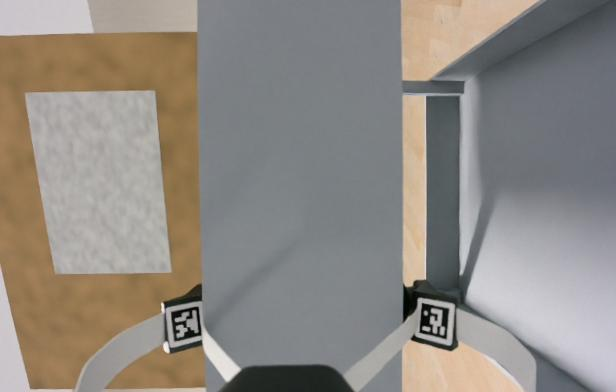

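>>> move(
  r1={"base": {"translate_m": -0.48, "strafe_m": -0.15}, "joints": {"lift_m": 0.66}, "pace": "slow", "contact_limits": {"translate_m": 0.9}},
  blocking=false,
)

>>> wait(
  seconds=1,
)

>>> wait(
  seconds=8,
  cameras=["r1_head_camera", "r1_head_left_camera", "r2_head_left_camera", "r1_wrist_camera"],
)

Scene clock: 506.47 s.
move: r1 moving
r1.base_odometry: x=-3.285 y=-0.717 heading=-2.162
r1.turned_by_wheels: +0.000
r1.turned_by_imu: +0.000
r1.base_tilt: forward=-1.6 right=+1.3
r1.lidar_m: 0.38 0.40 2.52 0.63 0.65 1.05 1.93 2.22 2.22 2.21 2.48 0.45
r1.base_status: translate_m moving; strafe_m moving
r1.joint_positions: lift_m=+0.660 arm_m=+0.000 wrist_yaw_rad=+0.278 wrist_pitch_rad=+0.016 wrist_roll_rad=+1.568 gripper_m=+0.011
r1.joint_status: lift_m moving
r1.measured_speeds: translate_m=-0.049 strafe_m=-0.015 rotate_rad=+0.004 lift_m=+0.000 arm_m=+0.000 wrist_yaw_rad=+0.012 wrist_pitch_rad=+0.000 wrist_roll_rad=+0.000
r1.motor_effort: lift_m=+17(22) arm_m=-3(4) wheel_0=-5(9) wheel_1=-9(10) wheel_2=+9(10)
r1.servo_current: wrist_yaw_rad=65(65) wrist_pitch_rad=85(91) wrist_roll_rad=46(65) gripper_m=104(104)
r1.contact_limits: translate_m 0.9
r1.hand_pose: x=+0.4722 y=-0.0049 z=+0.8337 quat_wxyz=(+0.702, +0.699, +0.103, +0.093) (m; r1's base frame)
r1.wrist_depth_mm: - - 173 174 176 1708 - / 291 296 174 175 178 - - / 300 307 175 177 179 788 - / 314 317 177 178 181 798 - / 327 330 178 180 181 798 - / 345 343 179 181 182 170 - / 357 174 181 182 173 1661 -
r2: as last shown
r2.lidar_m: 0.55 1.84 2.94 0.65 0.68 1.02 3.14 1.98 1.78 1.82 1.64 1.19
r2.motor_effort: lift_m=+20(21) arm_m=-3(4) wheel_0=+9(10) wheel_1=-1(1) wheel_2=+9(10)
r2.servo_current: wrist_yaw_rad=98(98) wrist_pitch_rad=46(46) wrist_roll_rad=46(59) gripper_m=72(78)
r2.contact_limits: rotate_rad 0.9
r2.wrist_depth_mm: 157 186 211 166 - - - / 159 187 220 165 - - - / 160 187 220 165 - - - / 162 187 228 166 - - - / 158 193 220 165 - - - / 162 181 177 166 167 - - / 161 180 219 - - - -
pictures: none

Scene clock: 507.47 s.
earlier move: r1 moving
r1.base_odometry: x=-3.259 y=-0.632 heading=-2.162
r1.turned_by_wheels: +0.000
r1.turned_by_imu: +0.000
r1.base_tilt: forward=-1.6 right=+1.2
r1.lidar_m: 0.38 0.37 2.57 0.65 0.66 0.97 1.90 2.12 2.19 2.14 2.45 0.47
r1.base_status: translate_m moving; strafe_m moving
r1.joint_positions: lift_m=+0.660 arm_m=+0.000 wrist_yaw_rad=+0.281 wrist_pitch_rad=+0.016 wrist_roll_rad=+1.568 gripper_m=+0.011
r1.joint_status: all done
r1.measured_speeds: translate_m=-0.097 strafe_m=-0.030 rotate_rad=-0.005 lift_m=+0.000 arm_m=+0.000 wrist_yaw_rad=+0.000 wrist_pitch_rad=+0.000 wrist_roll_rad=+0.000
r1.motor_effort: lift_m=+19(22) arm_m=-3(4) wheel_0=-2(9) wheel_1=-6(11) wheel_2=+8(17)
r1.servo_current: wrist_yaw_rad=52(65) wrist_pitch_rad=78(91) wrist_roll_rad=46(65) gripper_m=98(104)
r1.contact_limits: translate_m 0.9
r1.hand_pose: x=+0.4722 y=-0.0042 z=+0.8337 quat_wxyz=(+0.702, +0.698, +0.104, +0.094) (m; r1's base frame)
r1.wrist_depth_mm: - - 186 187 189 1661 - / 303 306 185 187 188 - - / 312 312 184 186 187 809 - / 319 324 183 185 187 798 - / 327 330 182 185 185 798 - / 336 340 181 183 184 167 - / 345 174 180 182 173 597 -
r2.base_odometry: x=-3.043 y=-0.051 heading=-2.687
r2.turned_by_wheels: +0.000
r2.turned_by_imu: +0.000
r2.base_tilt: forward=-0.7 right=+0.0
r2.lidar_m: 0.55 1.86 2.94 0.62 0.74 1.00 3.15 2.02 1.81 1.81 1.65 1.17
r2.base_status: not commanded
r2.joint_positions: lift_m=+0.780 arm_m=+0.165 wrist_yaw_rad=+0.016 wrist_pitch_rad=+0.001 wrist_roll_rad=+0.000 gripper_m=-0.029
r2.joint_status: not commanded
r2.measured_speeds: all 0
r2.motor_effort: lift_m=+20(21) arm_m=-4(4) wheel_0=+10(10) wheel_1=-1(1) wheel_2=+10(10)
r2.servo_current: wrist_yaw_rad=98(104) wrist_pitch_rad=46(46) wrist_roll_rad=52(59) gripper_m=72(78)
r2.contact_limits: rotate_rad 0.9
r2.hand_pose: x=+0.6256 y=-0.0829 z=+0.9577 quat_wxyz=(+1.000, +0.000, +0.001, +0.008) (m; r2's base frame)
r2.wrist_depth_mm: 157 186 211 166 - - - / 159 186 219 166 - - - / 160 187 220 165 - - - / 162 187 228 165 - - - / 158 192 220 165 - - - / 161 181 178 165 167 - - / 162 180 219 - - - -
wait: 1.00 s; no rest
pictures: none

Scene clock: 512.23 s.
earlier move: r1 done
r1.base_odometry: x=-3.146 y=-0.248 heading=-2.162
r1.turned_by_wheels: +0.000
r1.turned_by_imu: +0.000
r1.base_tilt: forward=-1.5 right=+1.3
r1.lidar_m: 0.37 0.39 0.80 0.73 0.85 1.55 1.51 1.72 1.98 1.96 2.18 0.48
r1.base_status: done
r1.joint_positions: lift_m=+0.660 arm_m=+0.000 wrist_yaw_rad=+0.281 wrist_pitch_rad=+0.016 wrist_roll_rad=+1.568 gripper_m=+0.011
r1.joint_status: all done
r1.measured_speeds: all 0
r1.motor_effort: lift_m=+19(22) arm_m=-4(4) wheel_0=-3(9) wheel_1=-3(11) wheel_2=+5(17)
r1.servo_current: wrist_yaw_rad=46(65) wrist_pitch_rad=85(98) wrist_roll_rad=52(72) gripper_m=91(104)
r1.contact_limits: translate_m 0.9
r1.hand_pose: x=+0.4722 y=-0.0042 z=+0.8337 quat_wxyz=(+0.702, +0.698, +0.104, +0.094) (m; r1's base frame)
r1.wrist_depth_mm: - - 190 191 - 1708 - / 307 310 189 191 193 1808 - / 314 317 187 189 190 - - / 319 324 185 187 190 809 - / 327 327 184 185 187 - - / 336 338 182 184 185 167 - / 342 173 180 182 153 559 -
r2.base_odometry: x=-3.043 y=-0.051 heading=-2.687
r2.turned_by_wheels: +0.000
r2.turned_by_imu: +0.001
r2.base_tilt: forward=-0.7 right=+0.1
r2.lidar_m: 0.54 1.85 0.74 0.74 0.79 1.00 3.13 2.00 1.80 1.80 1.66 1.19
r2.base_status: not commanded
r2.joint_positions: lift_m=+0.780 arm_m=+0.165 wrist_yaw_rad=+0.016 wrist_pitch_rad=+0.001 wrist_roll_rad=+0.000 gripper_m=-0.029
r2.joint_status: not commanded
r2.measured_speeds: all 0
r2.motor_effort: lift_m=+20(21) arm_m=-4(4) wheel_0=+9(10) wheel_1=-1(1) wheel_2=+10(10)
r2.servo_current: wrist_yaw_rad=91(104) wrist_pitch_rad=39(46) wrist_roll_rad=52(72) gripper_m=72(85)
r2.contact_limits: rotate_rad 0.9
r2.hand_pose: x=+0.6256 y=-0.0829 z=+0.9577 quat_wxyz=(+1.000, +0.000, +0.001, +0.008) (m; r2's base frame)
r2.wrist_depth_mm: 156 186 212 166 - - - / 159 187 220 165 - - - / 160 187 220 165 - - - / 162 187 228 165 - - - / 158 192 220 166 - - - / 162 181 177 165 167 - - / 161 180 220 - - - -
wait: 4.77 of 8 s (r1 has come to rest)
pictures: r1_head_camera, r1_head_left_camera, r1_wrist_camera, r2_head_left_camera
Images, in order (width x height): r1_head_camera 420x560, r1_head_left_camera 420x672, r1_wrist_camera 616x392, r2_head_left_camera 420x672.

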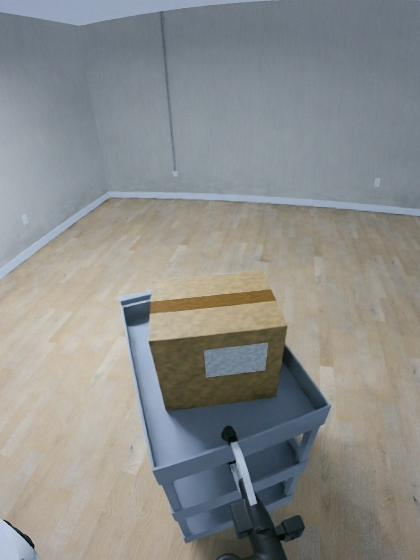

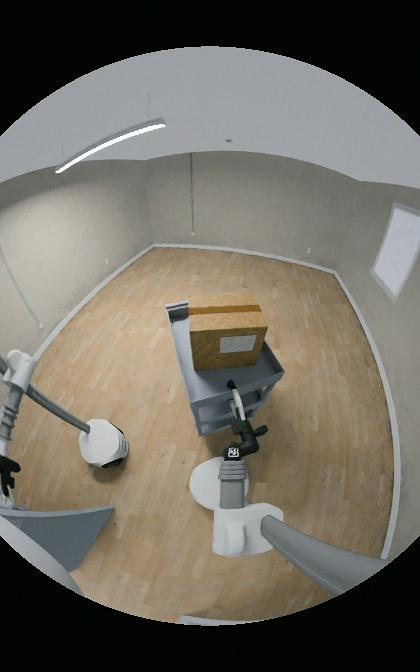

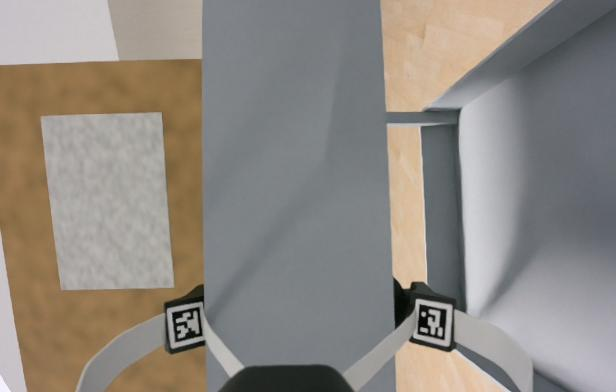

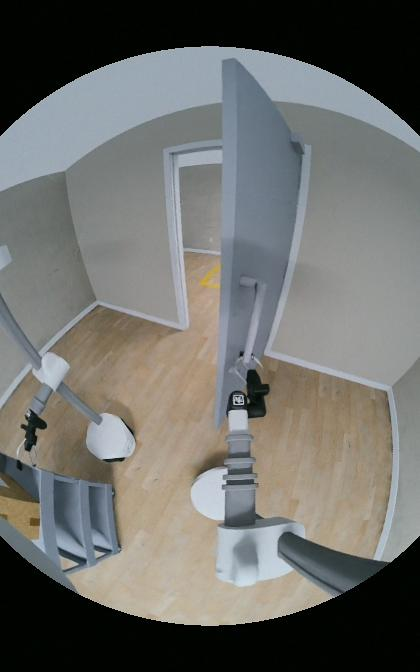

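>>> move(
  r1={"base": {"translate_m": -0.157, "strafe_m": 0.209}, "pace": "slow", "contact_limits": {"translate_m": 0.9}},
  blocking=false,
)

>>> wait(
  seconds=8,
  cameras=["r1_head_camera", "r1_head_left_camera", "r1_wrist_camera"],
)

Scene clock: 534.67 s.
move: r1 moving
r1.base_odometry: x=-3.133 y=-0.247 heading=-2.161
r1.turned_by_wheels: +0.000
r1.turned_by_imu: +0.000
r1.base_tilt: forward=-1.5 right=+1.3
r1.lidar_m: 0.39 0.36 0.75 0.73 0.85 1.51 1.51 1.72 1.98 1.97 2.24 0.48
r1.base_status: translate_m moving; strafe_m moving
r1.joint_positions: lift_m=+0.660 arm_m=+0.000 wrist_yaw_rad=+0.281 wrist_pitch_rad=+0.016 wrist_roll_rad=+1.568 gripper_m=+0.011
r1.joint_status: not commanded
r1.measured_speeds: translate_m=-0.030 strafe_m=+0.040 rotate_rad=-0.001 lift_m=+0.000 arm_m=+0.000 wrist_yaw_rad=+0.000 wrist_pitch_rad=+0.000 wrist_roll_rad=+0.000
r1.motor_effort: lift_m=+19(19) arm_m=-3(4) wheel_0=-8(8) wheel_1=+2(5) wheel_2=+7(8)
r1.servo_current: wrist_yaw_rad=46(65) wrist_pitch_rad=78(85) wrist_roll_rad=52(59) gripper_m=98(98)
r1.contact_limits: translate_m 0.9
r1.hand_pose: x=+0.4722 y=-0.0042 z=+0.8337 quat_wxyz=(+0.702, +0.698, +0.104, +0.094) (m; r1's base frame)
r1.wrist_depth_mm: - - 195 197 - 1537 - / 310 315 191 193 - 1661 - / 315 319 190 192 194 - - / 320 322 187 190 191 809 - / 325 329 185 187 189 - - / 332 334 183 183 185 167 - / 340 174 180 182 153 559 -
r2: as last shown
r2.turned_by_imu: +0.000
r2.base_tilt: forward=-0.7 right=+0.0
r2.lidar_m: 0.53 1.86 0.75 0.78 0.81 0.98 3.14 1.98 1.81 1.81 1.67 1.18
r2.motor_effort: lift_m=+20(21) arm_m=-4(4) wheel_0=+9(10) wheel_1=-1(1) wheel_2=+9(10)
r2.servo_current: wrist_yaw_rad=91(98) wrist_pitch_rad=46(46) wrist_roll_rad=46(52) gripper_m=78(78)
r2.contact_limits: rotate_rad 0.9
r2.wrist_depth_mm: 157 186 211 166 - - - / 159 187 220 165 - - - / 161 187 220 165 - - - / 162 187 228 165 - - - / 158 193 220 165 - - - / 162 181 178 165 167 - - / 162 180 218 - - - -
pictures: none

Scene clock: 538.07 s.
earlier move: r1 done
r1.base_odometry: x=-2.885 y=-0.234 heading=-2.162
r1.turned_by_wheels: -0.001
r1.turned_by_imu: -0.002
r1.base_tilt: forward=-1.6 right=+1.3
r1.lidar_m: 0.41 0.41 0.59 0.65 0.61 1.19 1.35 1.48 2.14 2.13 2.41 0.42
r1.base_status: done
r1.joint_positions: lift_m=+0.660 arm_m=+0.000 wrist_yaw_rad=+0.276 wrist_pitch_rad=+0.016 wrist_roll_rad=+1.568 gripper_m=+0.011
r1.joint_status: not commanded
r1.measured_speeds: all 0
r1.motor_effort: lift_m=+19(19) arm_m=-1(4) wheel_0=-8(16) wheel_1=+1(6) wheel_2=-1(8)
r1.servo_current: wrist_yaw_rad=59(72) wrist_pitch_rad=72(98) wrist_roll_rad=59(65) gripper_m=85(98)
r1.contact_limits: translate_m 0.9
r1.hand_pose: x=+0.4722 y=-0.0057 z=+0.8337 quat_wxyz=(+0.702, +0.699, +0.102, +0.092) (m; r1's base frame)
r1.wrist_depth_mm: 257 259 145 146 147 - - / 271 276 150 151 153 - - / 291 296 157 158 158 759 - / 312 317 163 164 165 - - / 340 343 170 171 172 - - / 379 370 178 179 180 168 - / - 160 186 184 159 1618 -
r2.base_odometry: x=-3.043 y=-0.051 heading=-2.687
r2.turned_by_wheels: +0.000
r2.turned_by_imu: +0.000
r2.base_tilt: forward=-0.7 right=+0.0
r2.lidar_m: 0.55 0.72 0.60 0.60 0.65 4.31 3.14 1.97 1.81 1.80 1.66 1.20
r2.base_status: not commanded
r2.joint_positions: lift_m=+0.780 arm_m=+0.165 wrist_yaw_rad=+0.016 wrist_pitch_rad=+0.001 wrist_roll_rad=+0.000 gripper_m=-0.029
r2.joint_status: not commanded
r2.measured_speeds: all 0
r2.motor_effort: lift_m=+20(21) arm_m=-4(4) wheel_0=+9(10) wheel_1=-1(1) wheel_2=+9(10)
r2.servo_current: wrist_yaw_rad=98(104) wrist_pitch_rad=39(46) wrist_roll_rad=39(65) gripper_m=72(85)
r2.contact_limits: rotate_rad 0.9
r2.hand_pose: x=+0.6256 y=-0.0829 z=+0.9577 quat_wxyz=(+1.000, +0.000, +0.001, +0.008) (m; r2's base frame)
r2.wrist_depth_mm: 157 186 212 166 - - - / 158 187 220 166 - - - / 160 187 220 165 - - - / 162 187 228 165 - - - / 158 193 220 165 - - - / 161 181 178 165 167 - - / 162 180 219 - - - -
wait: 3.40 of 8 s (r1 has come to rest)
pictures: r1_head_camera, r1_head_left_camera, r1_wrist_camera
Images, in order (width x height): r1_head_camera 420x560, r1_head_left_camera 420x672, r1_wrist_camera 616x392.

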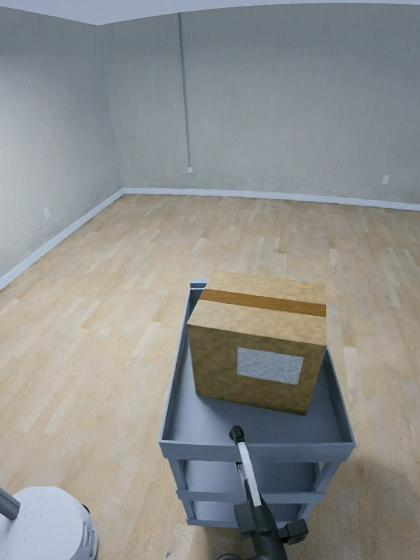

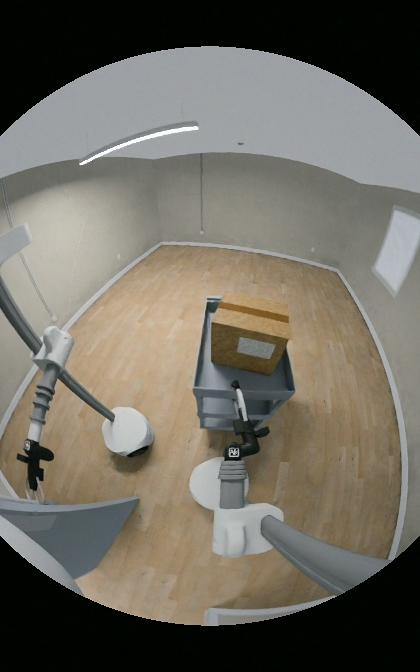

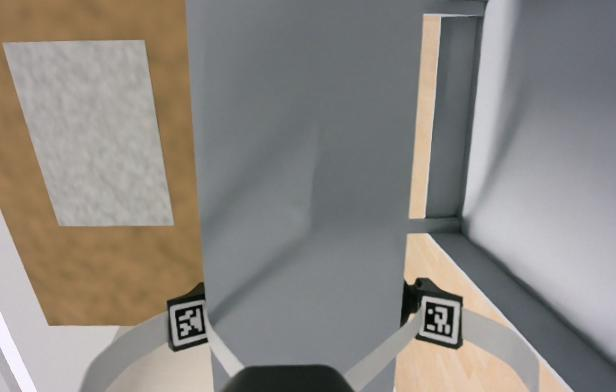

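>>> wait(
  seconds=0,
  cameras=["r1_head_camera", "r1_head_left_camera", "r2_head_left_camera"],
)

Scene clock: 564.83 s.
r1.base_odometry: x=-2.885 y=-0.234 heading=-2.162
r1.turned_by_wheels: +0.000
r1.turned_by_imu: +0.000
r1.base_tilt: forward=-1.6 right=+1.3
r1.lidar_m: 0.39 0.44 0.57 0.64 0.64 1.20 1.35 1.53 2.15 2.15 2.40 0.42
r1.base_status: done
r1.joint_positions: lift_m=+0.660 arm_m=+0.000 wrist_yaw_rad=+0.276 wrist_pitch_rad=+0.016 wrist_roll_rad=+1.568 gripper_m=+0.011
r1.joint_status: not commanded
r1.measured_speeds: all 0
r1.motor_effort: lift_m=+19(19) arm_m=+4(4) wheel_0=-8(16) wheel_1=+1(6) wheel_2=-1(8)
r1.servo_current: wrist_yaw_rad=52(72) wrist_pitch_rad=85(98) wrist_roll_rad=33(65) gripper_m=85(98)
r1.contact_limits: translate_m 0.9
r1.hand_pose: x=+0.4722 y=-0.0057 z=+0.8337 quat_wxyz=(+0.702, +0.699, +0.102, +0.092) (m; r1's base frame)
r1.wrist_depth_mm: 257 258 145 146 148 - - / 272 274 150 151 153 - - / 290 296 156 158 159 759 - / 314 315 163 165 165 - - / 340 343 170 170 172 - - / 379 370 178 179 180 168 - / - 160 186 183 159 1618 -
r2.base_odometry: x=-3.043 y=-0.051 heading=-2.687
r2.turned_by_wheels: +0.000
r2.turned_by_imu: +0.000
r2.base_tilt: forward=-0.7 right=+0.0
r2.lidar_m: 0.53 0.70 0.59 0.57 0.65 4.32 3.15 1.99 1.80 1.82 1.67 1.20
r2.base_status: not commanded
r2.joint_positions: lift_m=+0.780 arm_m=+0.165 wrist_yaw_rad=+0.016 wrist_pitch_rad=+0.001 wrist_roll_rad=+0.000 gripper_m=-0.029
r2.joint_status: not commanded
r2.measured_speeds: all 0
r2.motor_effort: lift_m=+21(21) arm_m=-4(4) wheel_0=+9(10) wheel_1=-1(1) wheel_2=+10(10)
r2.servo_current: wrist_yaw_rad=98(104) wrist_pitch_rad=39(46) wrist_roll_rad=52(65) gripper_m=72(85)
r2.contact_limits: rotate_rad 0.9
r2.hand_pose: x=+0.6256 y=-0.0829 z=+0.9577 quat_wxyz=(+1.000, +0.000, +0.001, +0.008) (m; r2's base frame)
r2.wrist_depth_mm: 157 186 212 166 - - - / 159 187 220 166 - - - / 160 187 220 166 - - - / 162 187 229 165 - - - / 158 193 220 165 - - - / 161 180 177 165 167 - - / 162 180 219 - - - -
pictures: r1_head_camera, r1_head_left_camera, r2_head_left_camera
Images, in order (width x height): r1_head_camera 420x560, r1_head_left_camera 420x672, r2_head_left_camera 420x672.

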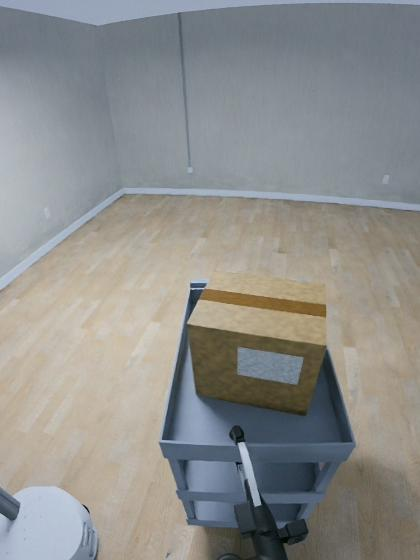

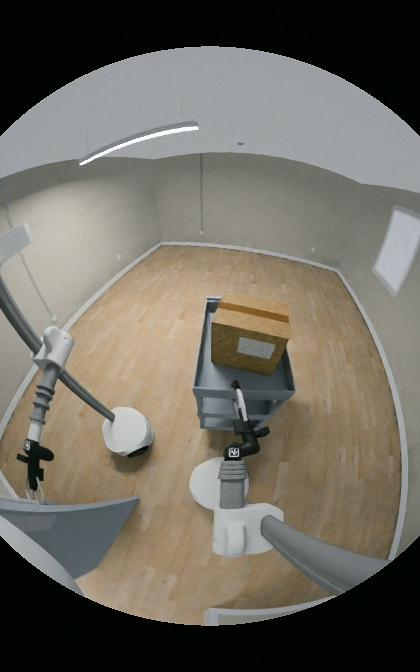

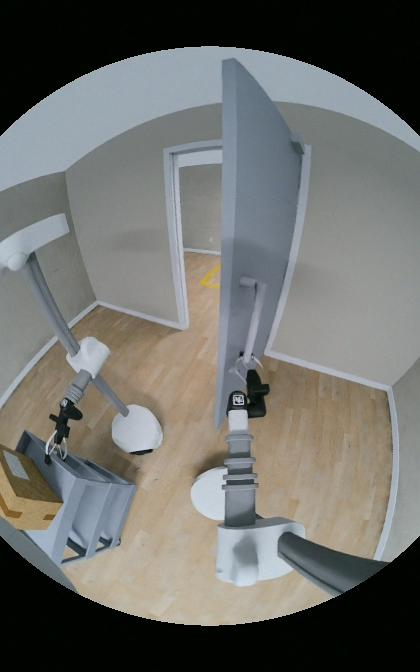

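>>> move(
  r1={"base": {"translate_m": -0.734, "strafe_m": 0.156}, "pace": "slow", "contact_limits": {"translate_m": 0.9}},
  blocking=false,
)

>>> wait(
  seconds=10,
  cameras=["r1_head_camera", "r1_head_left_camera", "r2_head_left_camera", "r1_head_right_camera"],
)

Scene clock: 583.97 s.
move: r1 moving
r1.base_odometry: x=-2.876 y=-0.225 heading=-2.162
r1.turned_by_wheels: +0.000
r1.turned_by_imu: +0.000
r1.base_tilt: forward=-1.6 right=+1.3
r1.lidar_m: 0.39 0.44 0.59 0.64 0.62 1.20 1.31 1.49 2.15 2.14 2.41 0.42
r1.base_status: translate_m moving; strafe_m moving
r1.joint_positions: lift_m=+0.660 arm_m=+0.000 wrist_yaw_rad=+0.277 wrist_pitch_rad=+0.016 wrist_roll_rad=+1.568 gripper_m=+0.011
r1.joint_status: not commanded
r1.measured_speeds: translate_m=-0.048 strafe_m=+0.010 rotate_rad=+0.001 lift_m=+0.000 arm_m=+0.000 wrist_yaw_rad=+0.018 wrist_pitch_rad=+0.000 wrist_roll_rad=+0.000
r1.motor_effort: lift_m=+19(19) arm_m=-4(4) wheel_0=-8(11) wheel_1=-5(8) wheel_2=+9(9)
r1.servo_current: wrist_yaw_rad=52(65) wrist_pitch_rad=78(91) wrist_roll_rad=39(59) gripper_m=91(91)
r1.contact_limits: translate_m 0.9
r1.hand_pose: x=+0.4722 y=-0.0052 z=+0.8337 quat_wxyz=(+0.702, +0.699, +0.103, +0.092) (m; r1's base frame)
r1.wrist_depth_mm: 255 256 142 143 144 - - / 270 273 148 149 150 - - / 289 293 154 156 156 750 - / 314 319 162 163 163 - - / 343 347 169 169 171 - - / - 373 178 179 180 169 - / - 153 187 184 148 1618 -
r2: as last shown
r2.lidar_m: 0.55 0.71 0.60 0.58 0.65 4.32 3.13 2.00 1.79 1.82 1.65 1.15
r2.motor_effort: lift_m=+20(21) arm_m=-3(4) wheel_0=+9(10) wheel_1=+0(1) wheel_2=+9(10)
r2.servo_current: wrist_yaw_rad=91(98) wrist_pitch_rad=46(46) wrist_roll_rad=59(59) gripper_m=72(78)
r2.contact_limits: rotate_rad 0.9
r2.wrist_depth_mm: 157 186 211 166 - - - / 159 187 219 166 - - - / 160 187 220 166 - - - / 163 187 227 165 - - - / 158 193 220 165 - - - / 162 181 178 165 167 - - / 162 180 219 - - - -
pictures: none

Scene clock: 592.23 s.
earlier move: r1 done
r1.base_odometry: x=-2.346 y=+0.289 heading=-2.162
r1.turned_by_wheels: +0.000
r1.turned_by_imu: +0.002
r1.base_tilt: forward=-1.6 right=+1.3
r1.lidar_m: 0.36 0.65 0.57 0.59 0.73 3.51 0.62 0.66 1.09 2.13 2.41 0.33
r1.base_status: done
r1.joint_positions: lift_m=+0.660 arm_m=+0.000 wrist_yaw_rad=+0.282 wrist_pitch_rad=+0.016 wrist_roll_rad=+1.568 gripper_m=+0.011
r1.joint_status: not commanded
r1.measured_speeds: all 0
r1.motor_effort: lift_m=+19(19) arm_m=-4(4) wheel_0=-2(11) wheel_1=-3(8) wheel_2=+4(12)
r1.servo_current: wrist_yaw_rad=39(72) wrist_pitch_rad=85(91) wrist_roll_rad=59(72) gripper_m=91(98)
r1.contact_limits: translate_m 0.9
r1.hand_pose: x=+0.4722 y=-0.0037 z=+0.8337 quat_wxyz=(+0.702, +0.698, +0.105, +0.094) (m; r1's base frame)
r1.wrist_depth_mm: 212 - - - - - - / 247 - - - - - - / 304 319 - - - - - / - - 107 105 109 107 - / - - 126 127 125 1430 - / - - 173 166 177 172 960 / - 174 917 216 161 141 -
r2.base_odometry: x=-3.043 y=-0.051 heading=-2.687
r2.turned_by_wheels: +0.000
r2.turned_by_imu: +0.001
r2.base_tilt: forward=-0.7 right=+0.0
r2.lidar_m: 0.55 0.64 0.66 0.77 3.68 4.29 3.13 2.00 1.81 1.82 1.66 1.18
r2.base_status: not commanded
r2.joint_positions: lift_m=+0.780 arm_m=+0.165 wrist_yaw_rad=+0.016 wrist_pitch_rad=+0.001 wrist_roll_rad=+0.000 gripper_m=-0.029
r2.joint_status: not commanded
r2.measured_speeds: all 0
r2.motor_effort: lift_m=+20(21) arm_m=-4(4) wheel_0=+9(10) wheel_1=-1(1) wheel_2=+10(10)
r2.servo_current: wrist_yaw_rad=91(98) wrist_pitch_rad=46(46) wrist_roll_rad=46(65) gripper_m=72(85)
r2.contact_limits: rotate_rad 0.9
r2.hand_pose: x=+0.6256 y=-0.0829 z=+0.9577 quat_wxyz=(+1.000, +0.000, +0.001, +0.008) (m; r2's base frame)
r2.wrist_depth_mm: 157 186 212 166 - - - / 158 187 220 165 - - - / 160 187 220 166 - - - / 162 187 228 166 - - - / 158 193 220 165 - - - / 162 181 178 166 167 - - / 162 180 219 - - - -
wait: 8.27 of 10 s (r1 has come to rest)
pictures: r1_head_camera, r1_head_left_camera, r1_head_right_camera, r2_head_left_camera
Images, in order (width x height): r1_head_camera 420x560, r1_head_left_camera 420x672, r1_head_right_camera 420x672, r2_head_left_camera 420x672.

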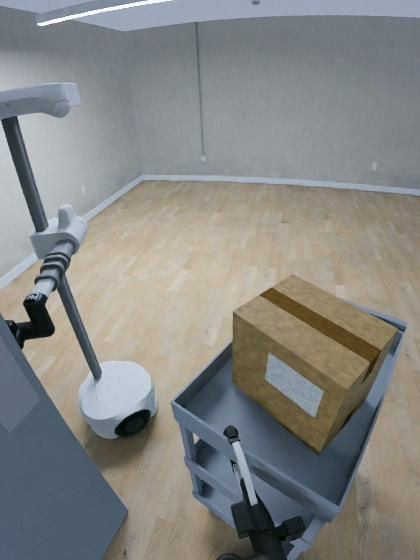

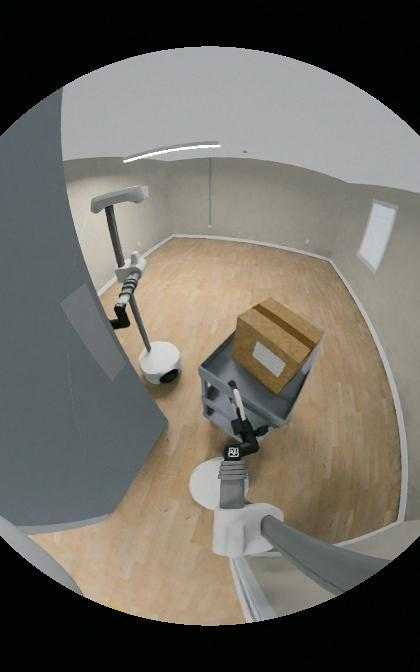

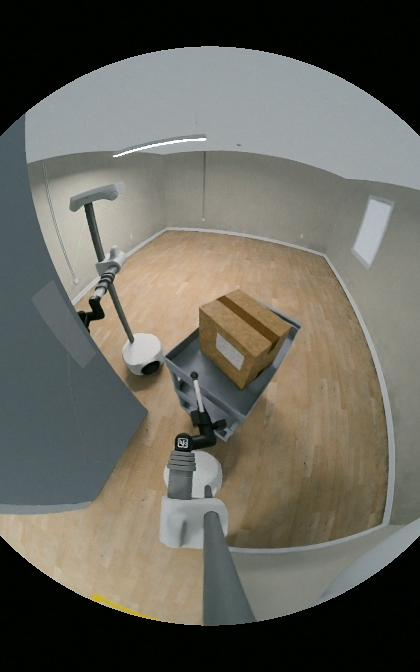

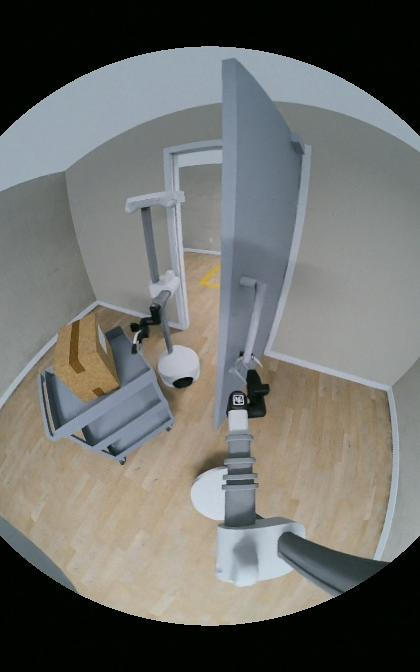

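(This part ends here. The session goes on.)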